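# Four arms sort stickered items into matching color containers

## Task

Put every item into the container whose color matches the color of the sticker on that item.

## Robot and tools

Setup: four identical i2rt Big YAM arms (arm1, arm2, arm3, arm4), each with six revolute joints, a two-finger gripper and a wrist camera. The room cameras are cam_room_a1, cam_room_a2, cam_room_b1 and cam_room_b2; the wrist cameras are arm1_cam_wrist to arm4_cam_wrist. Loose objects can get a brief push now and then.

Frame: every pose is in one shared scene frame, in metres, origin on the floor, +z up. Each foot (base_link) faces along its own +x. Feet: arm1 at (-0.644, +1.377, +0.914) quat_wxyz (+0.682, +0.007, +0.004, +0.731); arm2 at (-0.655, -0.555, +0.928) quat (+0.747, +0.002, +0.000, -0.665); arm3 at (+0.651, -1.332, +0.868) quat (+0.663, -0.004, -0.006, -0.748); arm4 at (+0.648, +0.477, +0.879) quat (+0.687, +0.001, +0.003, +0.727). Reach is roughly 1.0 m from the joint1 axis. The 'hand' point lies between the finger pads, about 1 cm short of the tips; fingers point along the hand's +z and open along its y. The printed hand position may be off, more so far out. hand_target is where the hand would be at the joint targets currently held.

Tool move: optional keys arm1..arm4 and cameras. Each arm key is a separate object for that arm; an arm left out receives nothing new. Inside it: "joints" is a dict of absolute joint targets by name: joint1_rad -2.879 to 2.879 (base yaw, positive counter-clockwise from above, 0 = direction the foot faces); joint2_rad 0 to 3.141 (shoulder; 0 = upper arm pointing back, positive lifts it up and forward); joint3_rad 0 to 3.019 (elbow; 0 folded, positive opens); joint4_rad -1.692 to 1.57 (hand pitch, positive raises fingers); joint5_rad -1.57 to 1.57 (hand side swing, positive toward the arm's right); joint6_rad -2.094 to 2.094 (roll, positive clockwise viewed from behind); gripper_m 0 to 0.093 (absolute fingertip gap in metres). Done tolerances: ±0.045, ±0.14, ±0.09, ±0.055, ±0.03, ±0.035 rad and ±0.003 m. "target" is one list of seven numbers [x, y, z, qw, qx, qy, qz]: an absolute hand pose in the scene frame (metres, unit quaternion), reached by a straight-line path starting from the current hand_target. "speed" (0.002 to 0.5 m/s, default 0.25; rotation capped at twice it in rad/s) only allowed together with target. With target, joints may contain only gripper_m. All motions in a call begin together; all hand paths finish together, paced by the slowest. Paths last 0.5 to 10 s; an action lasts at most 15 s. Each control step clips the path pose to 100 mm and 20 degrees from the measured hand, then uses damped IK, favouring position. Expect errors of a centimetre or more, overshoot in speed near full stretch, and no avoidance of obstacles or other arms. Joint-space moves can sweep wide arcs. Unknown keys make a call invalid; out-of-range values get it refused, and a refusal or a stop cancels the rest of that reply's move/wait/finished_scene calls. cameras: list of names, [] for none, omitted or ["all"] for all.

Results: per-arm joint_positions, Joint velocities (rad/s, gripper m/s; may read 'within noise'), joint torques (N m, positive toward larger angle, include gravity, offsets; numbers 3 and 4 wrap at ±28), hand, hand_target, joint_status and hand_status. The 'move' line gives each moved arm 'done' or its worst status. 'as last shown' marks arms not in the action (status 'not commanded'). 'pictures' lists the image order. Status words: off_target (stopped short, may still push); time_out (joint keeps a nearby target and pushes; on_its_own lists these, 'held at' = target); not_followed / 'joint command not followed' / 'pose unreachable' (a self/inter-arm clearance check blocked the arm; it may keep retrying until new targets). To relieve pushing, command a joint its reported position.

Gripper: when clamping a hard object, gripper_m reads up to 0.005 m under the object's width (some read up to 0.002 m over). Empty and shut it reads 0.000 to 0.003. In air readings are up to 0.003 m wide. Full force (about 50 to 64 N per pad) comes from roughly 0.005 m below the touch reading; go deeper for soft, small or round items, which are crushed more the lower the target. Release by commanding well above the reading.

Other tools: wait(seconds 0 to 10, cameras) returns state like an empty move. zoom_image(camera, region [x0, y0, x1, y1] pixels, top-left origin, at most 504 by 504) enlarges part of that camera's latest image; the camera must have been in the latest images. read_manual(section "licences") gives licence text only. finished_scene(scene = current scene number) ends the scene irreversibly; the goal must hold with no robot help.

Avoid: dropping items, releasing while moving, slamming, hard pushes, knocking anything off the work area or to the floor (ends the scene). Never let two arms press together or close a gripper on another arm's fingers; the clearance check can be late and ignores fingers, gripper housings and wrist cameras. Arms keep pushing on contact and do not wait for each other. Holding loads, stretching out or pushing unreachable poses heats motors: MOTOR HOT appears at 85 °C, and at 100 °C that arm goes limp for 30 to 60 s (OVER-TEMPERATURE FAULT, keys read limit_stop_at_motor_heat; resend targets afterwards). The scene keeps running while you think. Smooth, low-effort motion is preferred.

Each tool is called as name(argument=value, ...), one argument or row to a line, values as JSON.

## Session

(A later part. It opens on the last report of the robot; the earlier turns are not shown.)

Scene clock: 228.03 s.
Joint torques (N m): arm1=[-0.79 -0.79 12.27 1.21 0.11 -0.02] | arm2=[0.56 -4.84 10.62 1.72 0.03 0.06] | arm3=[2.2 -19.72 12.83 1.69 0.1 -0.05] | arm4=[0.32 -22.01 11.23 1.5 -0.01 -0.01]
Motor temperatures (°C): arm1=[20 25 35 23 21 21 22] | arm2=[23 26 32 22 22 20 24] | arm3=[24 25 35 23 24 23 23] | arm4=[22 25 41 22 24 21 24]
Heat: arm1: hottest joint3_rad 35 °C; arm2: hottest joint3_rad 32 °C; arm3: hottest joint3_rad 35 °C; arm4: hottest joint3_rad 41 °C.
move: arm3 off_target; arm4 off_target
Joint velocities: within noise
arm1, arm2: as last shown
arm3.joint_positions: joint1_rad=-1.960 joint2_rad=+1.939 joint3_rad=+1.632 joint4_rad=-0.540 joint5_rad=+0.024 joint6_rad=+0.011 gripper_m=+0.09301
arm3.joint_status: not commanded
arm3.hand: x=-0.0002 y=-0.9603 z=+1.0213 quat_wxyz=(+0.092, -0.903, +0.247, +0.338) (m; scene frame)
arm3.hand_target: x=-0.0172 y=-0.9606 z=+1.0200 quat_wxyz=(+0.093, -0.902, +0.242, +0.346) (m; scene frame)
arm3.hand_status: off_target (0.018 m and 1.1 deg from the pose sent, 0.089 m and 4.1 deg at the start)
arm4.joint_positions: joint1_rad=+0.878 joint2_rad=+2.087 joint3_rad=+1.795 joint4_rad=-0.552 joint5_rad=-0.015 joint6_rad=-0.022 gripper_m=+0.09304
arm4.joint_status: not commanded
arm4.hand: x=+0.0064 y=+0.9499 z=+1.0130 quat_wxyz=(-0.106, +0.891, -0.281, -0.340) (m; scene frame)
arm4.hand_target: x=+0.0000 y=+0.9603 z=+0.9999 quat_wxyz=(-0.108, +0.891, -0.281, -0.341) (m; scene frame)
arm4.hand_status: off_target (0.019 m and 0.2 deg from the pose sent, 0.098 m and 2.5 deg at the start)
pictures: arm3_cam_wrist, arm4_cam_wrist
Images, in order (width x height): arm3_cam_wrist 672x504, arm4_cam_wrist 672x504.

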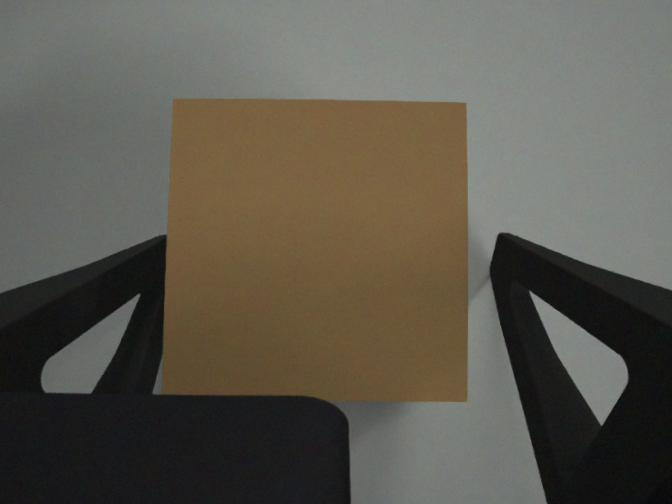

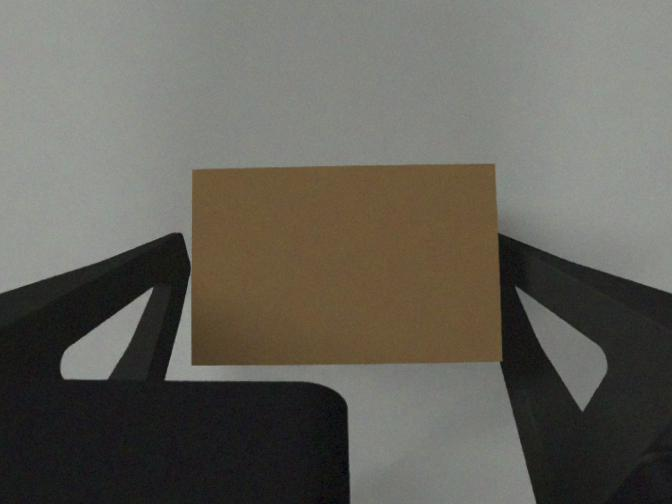

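move(
  arm3={"joints":{"gripper_m":0.04}},
  arm4={"joints":{"gripper_m":0.05}},
  cameras=["arm3_cam_wrist","arm4_cam_wrist"],
)

move(
  arm3={"target":[0.08,-1.006,1.13,0.0927,-0.9022,0.2417,0.3458],"speed":0.35},
  arm4={"target":[0.08,0.895,1.13,0.1077,-0.8908,0.2809,0.3414],"speed":0.35},
  cameras=[],
)

move(
  arm3={"joints":{"joint1_rad":-1.96,"joint2_rad":0.8,"joint3_rad":0.77,"joint4_rad":-0.83,"joint5_rad":0,"joint6_rad":0}},
  arm4={"joints":{"joint1_rad":0.88,"joint2_rad":0.8,"joint3_rad":0.77,"joint4_rad":-0.83,"joint5_rad":0,"joint6_rad":0}},
  cameras=[],
)

move(
  arm3={"joints":{"joint1_rad":1.04}},
  arm4={"joints":{"joint1_rad":-1.18}},
  cameras=["arm3_cam_wrist","arm4_cam_wrist"],
)

move(
  arm3={"target":[1.155,-1.71,0.89,0.3368,0.1632,0.9257,-0.0594],"speed":0.4},
  arm4={"target":[1.13,0.702,0.89,0.3391,-0.1227,0.9319,0.0446],"speed":0.4},
  cameras=["arm3_cam_wrist","arm4_cam_wrist"],
)

Scene clock: 242.37 s.
Joint torques (N m): arm1=[-0.85 -1.32 12.46 1.2 0.1 -0.02] | arm2=[0.62 -4.72 10.65 1.69 0.03 0.06] | arm3=[2.14 -19.6 12.83 1.68 0.12 -0.06] | arm4=[0.73 -21.95 11.22 1.43 -0.01 0]
Motor temperatures (°C): arm1=[20 25 35 23 21 21 22] | arm2=[23 25 32 22 22 20 24] | arm3=[24 26 35 23 24 23 23] | arm4=[22 25 41 22 24 21 24]
Heat: arm1: hottest joint3_rad 35 °C; arm2: hottest joint3_rad 32 °C; arm3: hottest joint3_rad 35 °C; arm4: hottest joint3_rad 41 °C.
move: arm3 off_target; arm4 off_target
Joint velocities: within noise
arm1, arm2: as last shown
arm3.joint_positions: joint1_rad=-1.956 joint2_rad=+1.939 joint3_rad=+1.632 joint4_rad=-0.539 joint5_rad=+0.023 joint6_rad=+0.011 gripper_m=+0.05321
arm3.joint_status: gripper_m off_target (ended at +0.05324, target +0.04000)
arm3.hand: x=-0.0016 y=-0.9626 z=+1.0211 quat_wxyz=(+0.091, -0.904, +0.246, +0.338) (m; scene frame)
arm3.hand_target: x=-0.0173 y=-0.9607 z=+1.0199 quat_wxyz=(+0.093, -0.902, +0.242, +0.346) (m; scene frame)
arm3.hand_status: not commanded
arm4.joint_positions: joint1_rad=+0.875 joint2_rad=+2.087 joint3_rad=+1.795 joint4_rad=-0.551 joint5_rad=-0.015 joint6_rad=-0.022 gripper_m=+0.06962
arm4.joint_status: gripper_m off_target (ended at +0.06965, target +0.05000)
arm4.hand: x=+0.0078 y=+0.9519 z=+1.0131 quat_wxyz=(-0.107, +0.891, -0.283, -0.340) (m; scene frame)
arm4.hand_target: x=+0.0000 y=+0.9604 z=+0.9999 quat_wxyz=(-0.108, +0.890, -0.281, -0.341) (m; scene frame)
arm4.hand_status: not commanded
pictures: arm3_cam_wrist, arm4_cam_wrist
Images, in order (width x height): arm3_cam_wrist 672x504, arm4_cam_wrist 672x504.

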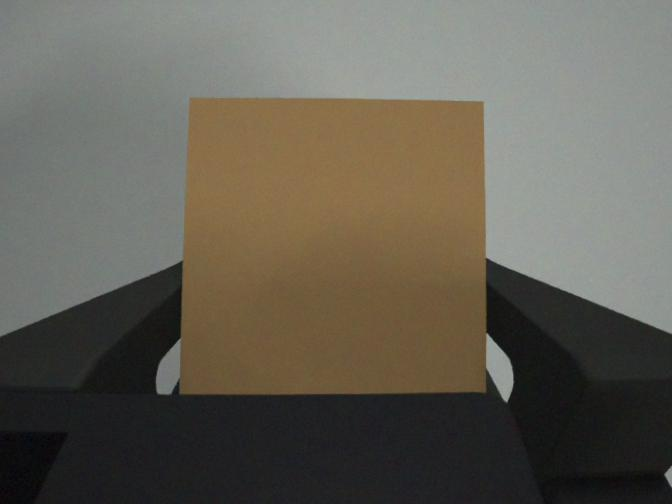

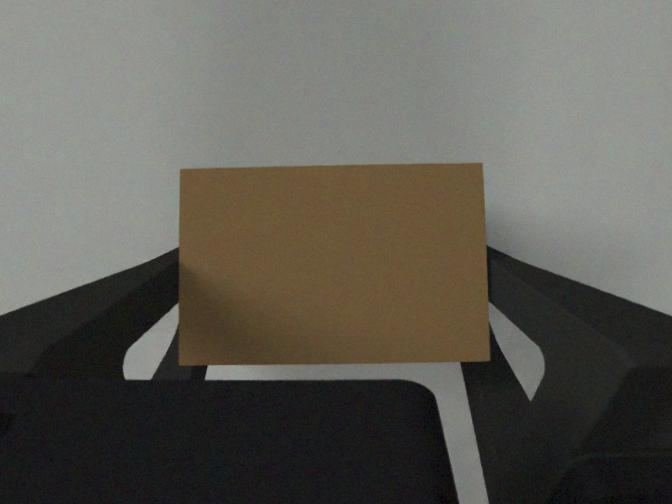

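Scene clock: 243.83 s.
Joint torques (N m): arm1=[-1.26 -1.55 12.3 1.2 0.1 -0.02] | arm2=[0.38 -4.84 10.62 1.66 0.03 0.07] | arm3=[1.26 -17.38 9.65 1.18 -0.06 -0.12] | arm4=[1.2 -19.19 9.54 0.83 0.19 0.06]
Motor temperatures (°C): arm1=[20 25 35 23 21 21 22] | arm2=[23 25 32 22 22 20 24] | arm3=[24 26 35 23 24 23 23] | arm4=[22 25 41 22 24 21 25]
Heat: arm1: hottest joint3_rad 35 °C; arm2: hottest joint3_rad 32 °C; arm3: hottest joint3_rad 35 °C; arm4: hottest joint3_rad 41 °C.
move: arm3 done; arm4 off_target
Joint velocities: within noise
arm1, arm2: as last shown
arm3.joint_positions: joint1_rad=-1.956 joint2_rad=+1.621 joint3_rad=+1.484 joint4_rad=-0.681 joint5_rad=+0.021 joint6_rad=+0.011 gripper_m=+0.05321
arm3.joint_status: not commanded
arm3.hand: x=+0.0797 y=-1.0066 z=+1.1365 quat_wxyz=(+0.094, -0.899, +0.244, +0.352) (m; scene frame)
arm3.hand_target: x=+0.0800 y=-1.0061 z=+1.1301 quat_wxyz=(+0.093, -0.902, +0.242, +0.346) (m; scene frame)
arm3.hand_status: done (0.006 m and 0.9 deg from the pose sent, 0.143 m and 1.0 deg at the start)
arm4.joint_positions: joint1_rad=+0.875 joint2_rad=+1.747 joint3_rad=+1.620 joint4_rad=-0.685 joint5_rad=-0.015 joint6_rad=-0.022 gripper_m=+0.06962
arm4.joint_status: not commanded
arm4.hand: x=+0.0837 y=+0.8964 z=+1.1447 quat_wxyz=(-0.112, +0.885, -0.281, -0.354) (m; scene frame)
arm4.hand_target: x=+0.0803 y=+0.8949 z=+1.1300 quat_wxyz=(-0.108, +0.891, -0.281, -0.341) (m; scene frame)
arm4.hand_status: off_target (0.015 m and 1.6 deg from the pose sent, 0.149 m and 0.2 deg at the start)
pictures: none
No camera images: "cameras" was empty.

Scene clock: 245.30 s.
Joint torques (N m): arm1=[-1.73 -1.55 12.45 1.17 0.09 0.02] | arm2=[0.67 -4.84 10.63 1.66 0.04 0.07] | arm3=[1.08 -4.84 9.95 1.28 -0.09 -0.12] | arm4=[1.44 -5.13 10.11 0.83 0.23 0.17]
Motor temperatures (°C): arm1=[20 25 35 23 21 21 22] | arm2=[23 25 32 22 22 20 24] | arm3=[24 26 35 23 24 23 23] | arm4=[22 25 41 22 24 21 25]
Heat: arm1: hottest joint3_rad 35 °C; arm2: hottest joint3_rad 32 °C; arm3: hottest joint3_rad 35 °C; arm4: hottest joint3_rad 41 °C.
move: arm3 done; arm4 done
Joint velocities: within noise
arm1, arm2: as last shown
arm3.joint_positions: joint1_rad=-1.956 joint2_rad=+0.808 joint3_rad=+0.769 joint4_rad=-0.830 joint5_rad=+0.002 joint6_rad=+0.007 gripper_m=+0.05321
arm3.joint_status: all done
arm3.hand: x=+0.3451 y=-1.1578 z=+1.1133 quat_wxyz=(+0.080, -0.909, +0.241, +0.331) (m; scene frame)
arm3.hand_target: x=+0.3464 y=-1.1575 z=+1.1164 quat_wxyz=(+0.082, -0.908, +0.239, +0.334) (m; scene frame)
arm3.hand_status: not commanded
arm4.joint_positions: joint1_rad=+0.875 joint2_rad=+0.814 joint3_rad=+0.759 joint4_rad=-0.823 joint5_rad=-0.004 joint6_rad=-0.013 gripper_m=+0.06962
arm4.joint_status: all done
arm4.hand: x=+0.3685 y=+0.6867 z=+1.1221 quat_wxyz=(-0.105, +0.894, -0.290, -0.324) (m; scene frame)
arm4.hand_target: x=+0.3683 y=+0.6853 z=+1.1315 quat_wxyz=(-0.106, +0.890, -0.293, -0.332) (m; scene frame)
arm4.hand_status: not commanded
pictures: none
No camera images: "cameras" was empty.

Scene clock: 247.63 s.
Joint torques (N m): arm1=[-1.32 -1.55 12.38 1.2 0.09 -0.06] | arm2=[0.44 -4.78 10.62 1.68 0.03 0.06] | arm3=[1.85 -4.54 10.02 1.25 0.13 -0.11] | arm4=[0.67 -5.3 10.22 0.72 0.03 0.16]
Motor temperatures (°C): arm1=[20 25 35 23 21 21 22] | arm2=[23 25 32 22 22 20 24] | arm3=[24 26 35 23 24 23 23] | arm4=[22 25 41 22 24 21 25]
Heat: arm1: hottest joint3_rad 35 °C; arm2: hottest joint3_rad 32 °C; arm3: hottest joint3_rad 35 °C; arm4: hottest joint3_rad 41 °C.
move: arm3 done; arm4 done
Joint velocities: within noise
arm1, arm2: as last shown
arm3.joint_positions: joint1_rad=+1.031 joint2_rad=+0.808 joint3_rad=+0.769 joint4_rad=-0.830 joint5_rad=-0.003 joint6_rad=+0.005 gripper_m=+0.05321
arm3.joint_status: all done
arm3.hand: x=+0.9270 y=-1.5428 z=+1.1192 quat_wxyz=(-0.328, -0.304, -0.887, +0.115) (m; scene frame)
arm3.hand_target: x=+0.9277 y=-1.5402 z=+1.1224 quat_wxyz=(-0.332, -0.298, -0.887, +0.117) (m; scene frame)
arm3.hand_status: not commanded
arm4.joint_positions: joint1_rad=-1.179 joint2_rad=+0.814 joint3_rad=+0.759 joint4_rad=-0.823 joint5_rad=+0.001 joint6_rad=-0.011 gripper_m=+0.06968
arm4.joint_status: all done
arm4.hand: x=+0.9644 y=+0.6290 z=+1.1195 quat_wxyz=(-0.329, +0.214, -0.917, -0.072) (m; scene frame)
arm4.hand_target: x=+0.9638 y=+0.6287 z=+1.1288 quat_wxyz=(-0.337, +0.208, -0.915, -0.076) (m; scene frame)
arm4.hand_status: not commanded
pictures: arm3_cam_wrist, arm4_cam_wrist
Images, in order (width x height): arm3_cam_wrist 672x504, arm4_cam_wrist 672x504.

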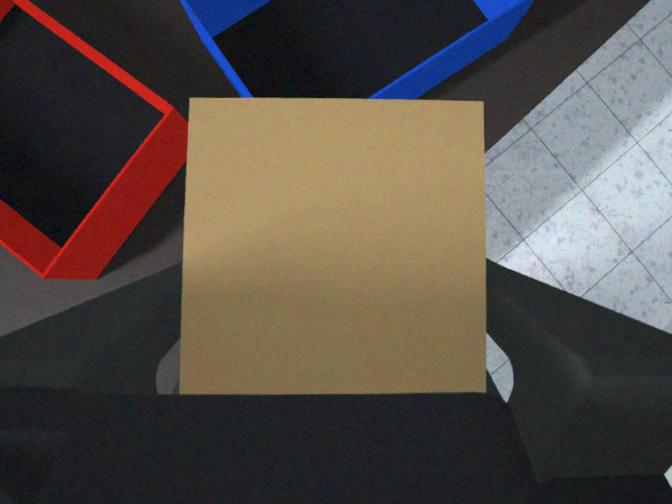

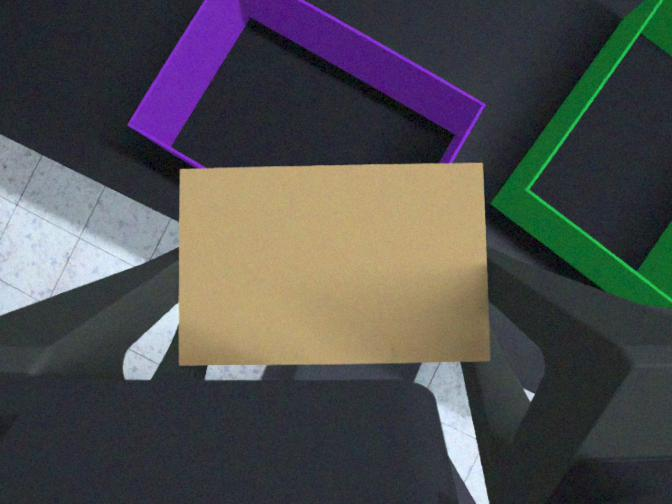

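Scene clock: 249.37 s.
Joint torques (N m): arm1=[-1.49 -1.2 12.46 1.17 0.09 -0.02] | arm2=[0.62 -4.84 10.62 1.68 0.03 0.06] | arm3=[0.15 -19.08 10.41 1.63 -0.25 -0.11] | arm4=[1.2 -14.27 8.55 1.57 0.31 0.21]
Motor temperatures (°C): arm1=[20 24 35 23 21 21 22] | arm2=[23 25 32 22 22 20 24] | arm3=[24 26 34 23 24 23 23] | arm4=[22 25 41 22 24 21 25]
Heat: arm1: hottest joint3_rad 35 °C; arm2: hottest joint3_rad 32 °C; arm3: hottest joint3_rad 34 °C; arm4: hottest joint3_rad 41 °C.
move: arm3 off_target; arm4 off_target
Joint velocities: within noise
arm1, arm2: as last shown
arm3.joint_positions: joint1_rad=+0.999 joint2_rad=+1.891 joint3_rad=+1.087 joint4_rad=-0.169 joint5_rad=-0.231 joint6_rad=-0.266 gripper_m=+0.05321
arm3.joint_status: not commanded
arm3.hand: x=+1.1423 y=-1.6888 z=+0.8669 quat_wxyz=(-0.312, -0.166, -0.935, +0.043) (m; scene frame)
arm3.hand_target: x=+1.1539 y=-1.7092 z=+0.8905 quat_wxyz=(-0.337, -0.163, -0.926, +0.060) (m; scene frame)
arm3.hand_status: off_target (0.034 m and 3.5 deg from the pose sent, 0.364 m and 18.0 deg at the start)
arm4.joint_positions: joint1_rad=-1.153 joint2_rad=+1.686 joint3_rad=+0.761 joint4_rad=-0.012 joint5_rad=+0.136 joint6_rad=+0.157 gripper_m=+0.06969
arm4.joint_status: not commanded
arm4.hand: x=+1.1101 y=+0.6882 z=+0.8733 quat_wxyz=(-0.313, +0.130, -0.940, -0.034) (m; scene frame)
arm4.hand_target: x=+1.1289 y=+0.7017 z=+0.8909 quat_wxyz=(-0.339, +0.123, -0.932, -0.045) (m; scene frame)
arm4.hand_status: off_target (0.029 m and 3.4 deg from the pose sent, 0.292 m and 11.1 deg at the start)
pictures: arm3_cam_wrist, arm4_cam_wrist
Images, in order (width x height): arm3_cam_wrist 672x504, arm4_cam_wrist 672x504.

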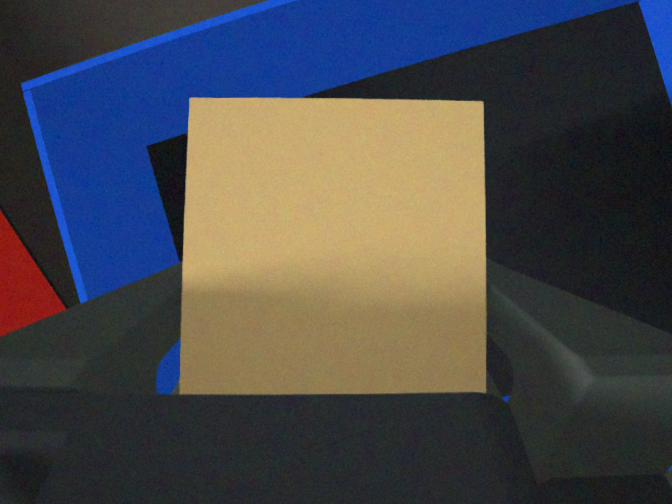

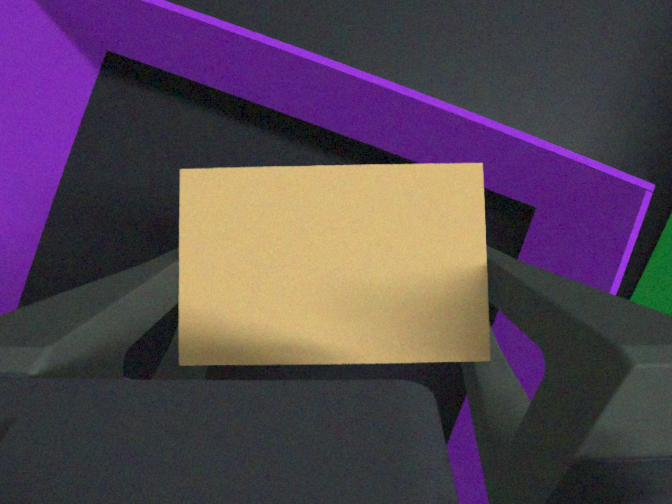

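move(
  arm3={"target":[1.147,-1.763,0.81,0.3368,0.1632,0.9257,-0.0594],"speed":0.25},
  arm4={"target":[1.112,0.735,0.81,0.3391,-0.1227,0.9319,0.0446],"speed":0.25},
  cameras=["arm3_cam_wrist","arm4_cam_wrist"],
)

move(
  arm3={"target":[1.142,-1.76,0.752,0.3368,0.1632,0.9257,-0.0594],"speed":0.08},
  arm4={"target":[1.105,0.733,0.748,0.3391,-0.1227,0.9319,0.0446],"speed":0.08},
  cameras=["arm3_cam_wrist","arm4_cam_wrist"],
)

Scene clock: 264.77 s.
Joint torques (N m): arm1=[-0.97 -0.73 12.45 1.17 0.12 -0.06] | arm2=[0.62 -4.84 10.62 1.66 0.02 0.06] | arm3=[1.03 -21.42 9.52 1.81 -0.29 -0.13] | arm4=[0.62 -15.79 6.12 1.57 0.34 0.17]
Motor temperatures (°C): arm1=[20 24 35 23 21 21 22] | arm2=[23 25 32 22 22 20 24] | arm3=[24 25 33 23 24 23 24] | arm4=[22 25 38 22 24 21 25]
Heat: arm1: hottest joint3_rad 35 °C; arm2: hottest joint3_rad 32 °C; arm3: hottest joint3_rad 33 °C; arm4: hottest joint3_rad 38 °C.
move: arm3 off_target; arm4 off_target
Joint velocities: within noise
arm1, arm2: as last shown
arm3.joint_positions: joint1_rad=+0.905 joint2_rad=+2.105 joint3_rad=+1.165 joint4_rad=-0.060 joint5_rad=-0.280 joint6_rad=-0.332 gripper_m=+0.05320
arm3.joint_status: not commanded
arm3.hand: x=+1.1276 y=-1.7438 z=+0.7858 quat_wxyz=(-0.309, -0.174, -0.934, +0.041) (m; scene frame)
arm3.hand_target: x=+1.1459 y=-1.7619 z=+0.8109 quat_wxyz=(-0.337, -0.163, -0.925, +0.059) (m; scene frame)
arm3.hand_status: off_target (0.036 m and 4.1 deg from the pose sent, 0.094 m and 3.5 deg at the start)
arm4.joint_positions: joint1_rad=-1.054 joint2_rad=+1.906 joint3_rad=+0.761 joint4_rad=+0.206 joint5_rad=+0.192 joint6_rad=+0.226 gripper_m=+0.06969
arm4.joint_status: not commanded
arm4.hand: x=+1.0956 y=+0.7268 z=+0.7984 quat_wxyz=(-0.318, +0.134, -0.938, -0.035) (m; scene frame)
arm4.hand_target: x=+1.1116 y=+0.7348 z=+0.8106 quat_wxyz=(-0.339, +0.123, -0.932, -0.045) (m; scene frame)
arm4.hand_status: off_target (0.022 m and 3.0 deg from the pose sent, 0.079 m and 3.4 deg at the start)
pictures: arm3_cam_wrist, arm4_cam_wrist
Images, in order (width x height): arm3_cam_wrist 672x504, arm4_cam_wrist 672x504.

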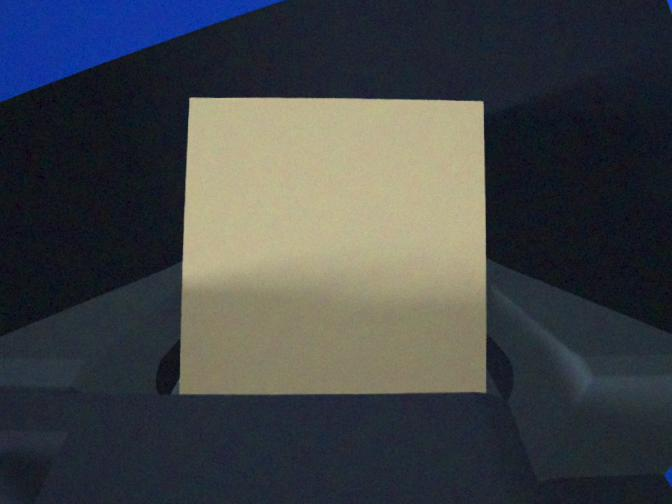

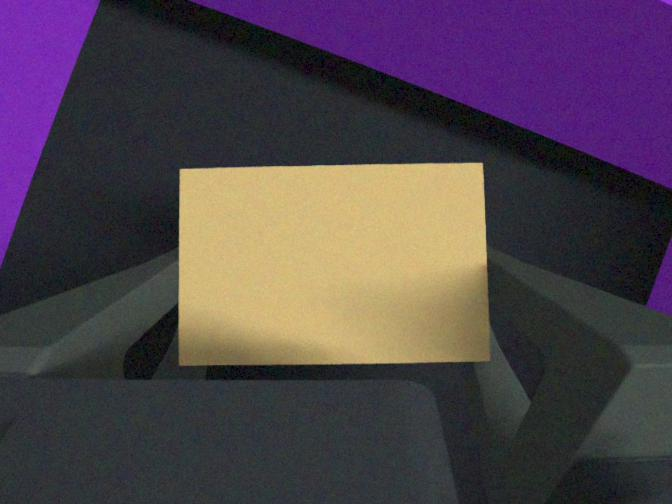

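Scene clock: 266.17 s.
Joint torques (N m): arm1=[-1.32 -1.61 12.34 1.11 0.09 -0.07] | arm2=[0.5 -4.89 10.63 1.63 0.03 0.06] | arm3=[0.85 -18.96 8.34 1.87 -0.24 -0.12] | arm4=[0.67 -15.5 4.72 1.61 0.33 0.19]
Motor temperatures (°C): arm1=[20 24 35 23 21 21 22] | arm2=[23 25 32 22 22 20 23] | arm3=[24 25 33 23 24 23 24] | arm4=[22 25 38 22 24 21 26]
Heat: arm1: hottest joint3_rad 35 °C; arm2: hottest joint3_rad 32 °C; arm3: hottest joint3_rad 33 °C; arm4: hottest joint3_rad 38 °C.
move: arm3 off_target; arm4 off_target
Joint velocities: within noise
arm1.joint_positions: joint1_rad=-0.004 joint2_rad=+0.806 joint3_rad=+0.762 joint4_rad=-0.825 joint5_rad=-0.002 joint6_rad=+0.006 gripper_m=+0.09299
arm1.joint_status: not commanded
arm1.hand: x=-0.6621 y=+1.7250 z=+1.1617 quat_wxyz=(-0.230, +0.681, -0.646, -0.258) (m; scene frame)
arm1.hand_target: x=-0.6633 y=+1.7248 z=+1.1670 quat_wxyz=(-0.233, +0.683, -0.641, -0.260) (m; scene frame)
arm1.hand_status: not commanded
arm2.joint_positions: joint1_rad=+0.303 joint2_rad=+0.802 joint3_rad=+0.786 joint4_rad=-0.820 joint5_rad=-0.001 joint6_rad=+0.000 gripper_m=+0.09294
arm2.joint_status: not commanded
arm2.hand: x=-0.5116 y=-0.8796 z=+1.1888 quat_wxyz=(-0.302, -0.509, -0.783, +0.193) (m; scene frame)
arm2.hand_target: x=-0.5146 y=-0.8754 z=+1.1792 quat_wxyz=(-0.292, -0.512, -0.786, +0.188) (m; scene frame)
arm2.hand_status: not commanded
arm3.joint_positions: joint1_rad=+0.905 joint2_rad=+2.192 joint3_rad=+1.167 joint4_rad=+0.063 joint5_rad=-0.282 joint6_rad=-0.333 gripper_m=+0.05320
arm3.joint_status: not commanded
arm3.hand: x=+1.1312 y=-1.7474 z=+0.7498 quat_wxyz=(-0.324, -0.169, -0.929, +0.050) (m; scene frame)
arm3.hand_target: x=+1.1415 y=-1.7595 z=+0.7524 quat_wxyz=(-0.337, -0.163, -0.926, +0.059) (m; scene frame)
arm3.hand_status: off_target (0.017 m and 2.0 deg from the pose sent, 0.040 m and 4.1 deg at the start)
arm4.joint_positions: joint1_rad=-1.054 joint2_rad=+2.063 joint3_rad=+0.763 joint4_rad=+0.380 joint5_rad=+0.196 joint6_rad=+0.231 gripper_m=+0.06969
arm4.joint_status: not commanded
arm4.hand: x=+1.0937 y=+0.7250 z=+0.7470 quat_wxyz=(-0.326, +0.131, -0.935, -0.038) (m; scene frame)
arm4.hand_target: x=+1.1046 y=+0.7328 z=+0.7482 quat_wxyz=(-0.339, +0.123, -0.932, -0.045) (m; scene frame)
arm4.hand_status: off_target (0.014 m and 1.9 deg from the pose sent, 0.052 m and 3.0 deg at the start)
pictures: arm3_cam_wrist, arm4_cam_wrist
Images, in order (width x height): arm3_cam_wrist 672x504, arm4_cam_wrist 672x504.

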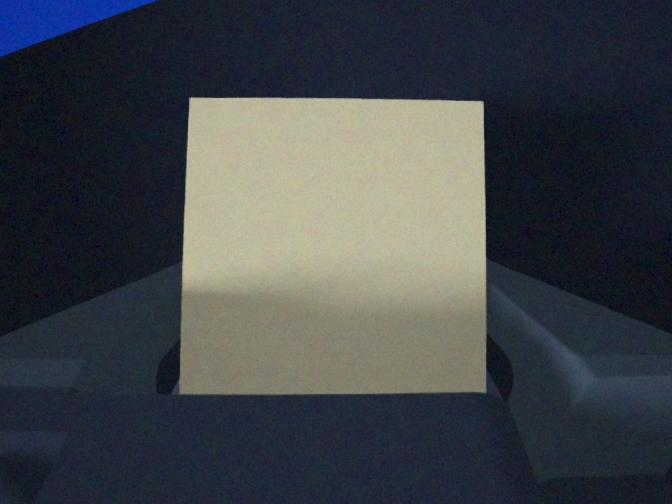

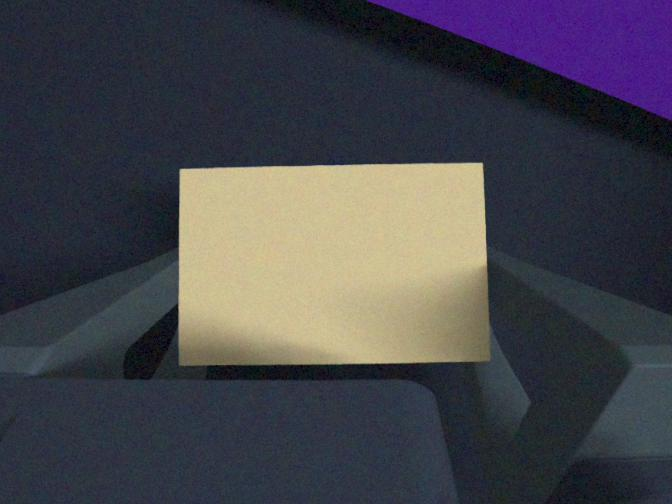

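move(
  arm3={"target":[1.14,-1.757,0.733,0.3368,0.1632,0.9257,-0.0594],"speed":0.06},
  arm4={"target":[1.104,0.733,0.727,0.3391,-0.1227,0.9319,0.0446],"speed":0.06},
  cameras=[],
)

move(
  arm3={"joints":{"gripper_m":0.085}},
  arm4={"joints":{"gripper_m":0.093}},
  cameras=[],
)

move(
  arm3={"target":[1.115,-1.74,0.95,0.3368,0.1632,0.9257,-0.0594],"speed":0.3},
  arm4={"target":[1.07,0.722,0.95,0.3391,-0.1227,0.9319,0.0446],"speed":0.3},
  cameras=["arm3_cam_wrist","arm4_cam_wrist"],
)

Scene clock: 273.00 s.
Joint torques (N m): arm1=[-1.08 -1.9 12.41 1.24 0.11 -0.01] | arm2=[0.56 -4.89 10.61 1.68 0.02 0.07] | arm3=[1.08 -17.32 7.58 1.58 -0.18 -0.1] | arm4=[1.14 -13.74 4.42 1.57 0.32 0.14]
Motor temperatures (°C): arm1=[20 24 35 23 21 21 22] | arm2=[23 25 32 22 22 20 23] | arm3=[24 26 33 23 24 23 24] | arm4=[22 24 37 22 24 21 26]
Heat: arm1: hottest joint3_rad 35 °C; arm2: hottest joint3_rad 32 °C; arm3: hottest joint3_rad 33 °C; arm4: hottest joint3_rad 37 °C.
move: arm3 off_target; arm4 off_target
Joint velocities: within noise
arm1, arm2: as last shown
arm3.joint_positions: joint1_rad=+0.905 joint2_rad=+2.211 joint3_rad=+1.172 joint4_rad=+0.113 joint5_rad=-0.283 joint6_rad=-0.334 gripper_m=+0.05321
arm3.joint_status: not commanded
arm3.hand: x=+1.1367 y=-1.7527 z=+0.7470 quat_wxyz=(-0.339, -0.165, -0.924, +0.060) (m; scene frame)
arm3.hand_target: x=+1.1396 y=-1.7565 z=+0.7333 quat_wxyz=(-0.337, -0.163, -0.925, +0.059) (m; scene frame)
arm3.hand_status: off_target (0.015 m and 0.3 deg from the pose sent, 0.021 m and 2.0 deg at the start)
arm4.joint_positions: joint1_rad=-1.054 joint2_rad=+2.106 joint3_rad=+0.779 joint4_rad=+0.439 joint5_rad=+0.197 joint6_rad=+0.235 gripper_m=+0.06969
arm4.joint_status: not commanded
arm4.hand: x=+1.1013 y=+0.7295 z=+0.7388 quat_wxyz=(-0.340, +0.126, -0.931, -0.044) (m; scene frame)
arm4.hand_target: x=+1.1036 y=+0.7328 z=+0.7274 quat_wxyz=(-0.339, +0.123, -0.932, -0.045) (m; scene frame)
arm4.hand_status: off_target (0.013 m and 0.4 deg from the pose sent, 0.024 m and 1.9 deg at the start)
pictures: none
No camera images: "cameras" was empty.

Scene clock: 273.53 s.
Joint torques (N m): arm1=[-1.44 -2.14 12.44 1.18 0.09 -0.01] | arm2=[0.56 -4.84 10.62 1.69 0.03 0.06] | arm3=[1.2 -17.55 7.43 1.57 -0.17 -0.1] | arm4=[0.56 -14.1 4.08 1.29 0.27 0.14]
Motor temperatures (°C): arm1=[20 24 35 23 21 21 22] | arm2=[23 25 32 22 22 20 23] | arm3=[24 26 33 23 24 23 24] | arm4=[22 24 37 22 24 21 26]
Heat: arm1: hottest joint3_rad 35 °C; arm2: hottest joint3_rad 32 °C; arm3: hottest joint3_rad 33 °C; arm4: hottest joint3_rad 37 °C.
move: arm3 done; arm4 done
Joint velocities: within noise
arm1, arm2: as last shown
arm3.joint_positions: joint1_rad=+0.905 joint2_rad=+2.213 joint3_rad=+1.173 joint4_rad=+0.114 joint5_rad=-0.284 joint6_rad=-0.334 gripper_m=+0.08496
arm3.joint_status: all done
arm3.hand: x=+1.1372 y=-1.7530 z=+0.7467 quat_wxyz=(-0.339, -0.164, -0.924, +0.060) (m; scene frame)
arm3.hand_target: x=+1.1395 y=-1.7565 z=+0.7333 quat_wxyz=(-0.337, -0.163, -0.925, +0.059) (m; scene frame)
arm3.hand_status: not commanded
arm4.joint_positions: joint1_rad=-1.054 joint2_rad=+2.111 joint3_rad=+0.781 joint4_rad=+0.441 joint5_rad=+0.199 joint6_rad=+0.235 gripper_m=+0.09290
arm4.joint_status: all done
arm4.hand: x=+1.1016 y=+0.7295 z=+0.7373 quat_wxyz=(-0.340, +0.126, -0.931, -0.044) (m; scene frame)
arm4.hand_target: x=+1.1035 y=+0.7327 z=+0.7272 quat_wxyz=(-0.339, +0.123, -0.932, -0.044) (m; scene frame)
arm4.hand_status: not commanded
pictures: none
No camera images: "cameras" was empty.

Scene clock: 274.97 s.
Joint torques (N m): arm1=[-0.73 -1.67 12.4 1.29 0.07 -0.06] | arm2=[0.56 -4.78 10.62 1.68 0.02 0.06] | arm3=[0.09 -16.73 9.54 0.94 -0.25 -0.12] | arm4=[0.97 -10.81 8.84 0.61 0.34 0.13]
Motor temperatures (°C): arm1=[20 24 35 23 21 21 22] | arm2=[23 25 32 22 22 20 23] | arm3=[24 26 33 23 24 23 24] | arm4=[22 24 36 22 24 21 26]
Heat: arm1: hottest joint3_rad 35 °C; arm2: hottest joint3_rad 32 °C; arm3: hottest joint3_rad 33 °C; arm4: hottest joint3_rad 36 °C.
move: arm3 off_target; arm4 off_target
Joint velocities: within noise
arm1, arm2: as last shown
arm3.joint_positions: joint1_rad=+0.905 joint2_rad=+1.760 joint3_rad=+1.137 joint4_rad=-0.312 joint5_rad=-0.290 joint6_rad=-0.344 gripper_m=+0.08496
arm3.joint_status: not commanded
arm3.hand: x=+1.1173 y=-1.7294 z=+0.9481 quat_wxyz=(-0.336, -0.160, -0.926, +0.056) (m; scene frame)
arm3.hand_target: x=+1.1148 y=-1.7399 z=+0.9501 quat_wxyz=(-0.337, -0.163, -0.925, +0.059) (m; scene frame)
arm3.hand_status: off_target (0.011 m and 0.5 deg from the pose sent, 0.205 m and 0.3 deg at the start)
arm4.joint_positions: joint1_rad=-1.033 joint2_rad=+1.451 joint3_rad=+0.715 joint4_rad=-0.164 joint5_rad=+0.212 joint6_rad=+0.251 gripper_m=+0.09290
arm4.joint_status: not commanded
arm4.hand: x=+1.0643 y=+0.7146 z=+0.9449 quat_wxyz=(-0.337, +0.127, -0.932, -0.042) (m; scene frame)
arm4.hand_target: x=+1.0698 y=+0.7218 z=+0.9501 quat_wxyz=(-0.339, +0.123, -0.932, -0.045) (m; scene frame)
arm4.hand_status: off_target (0.011 m and 0.6 deg from the pose sent, 0.215 m and 0.4 deg at the start)
pictures: arm3_cam_wrist, arm4_cam_wrist
Images, in order (width x height): arm3_cam_wrist 672x504, arm4_cam_wrist 672x504.

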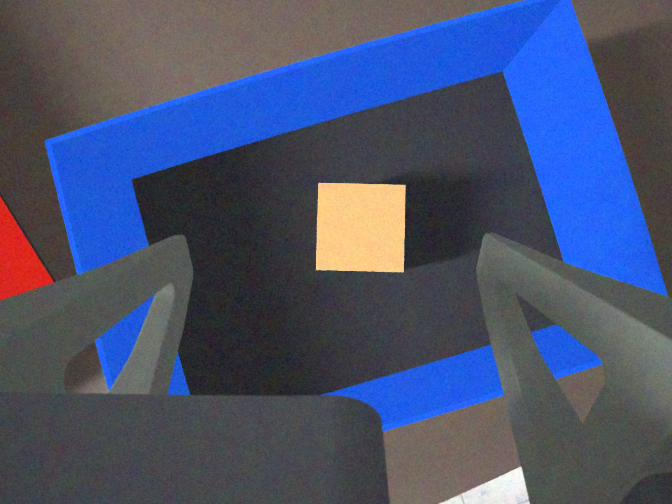

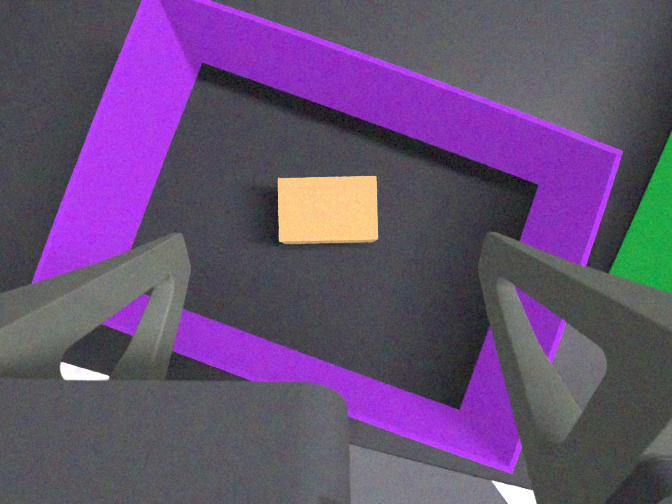

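finished_scene(
  scene=3,
)

The scene is finished: the task was done.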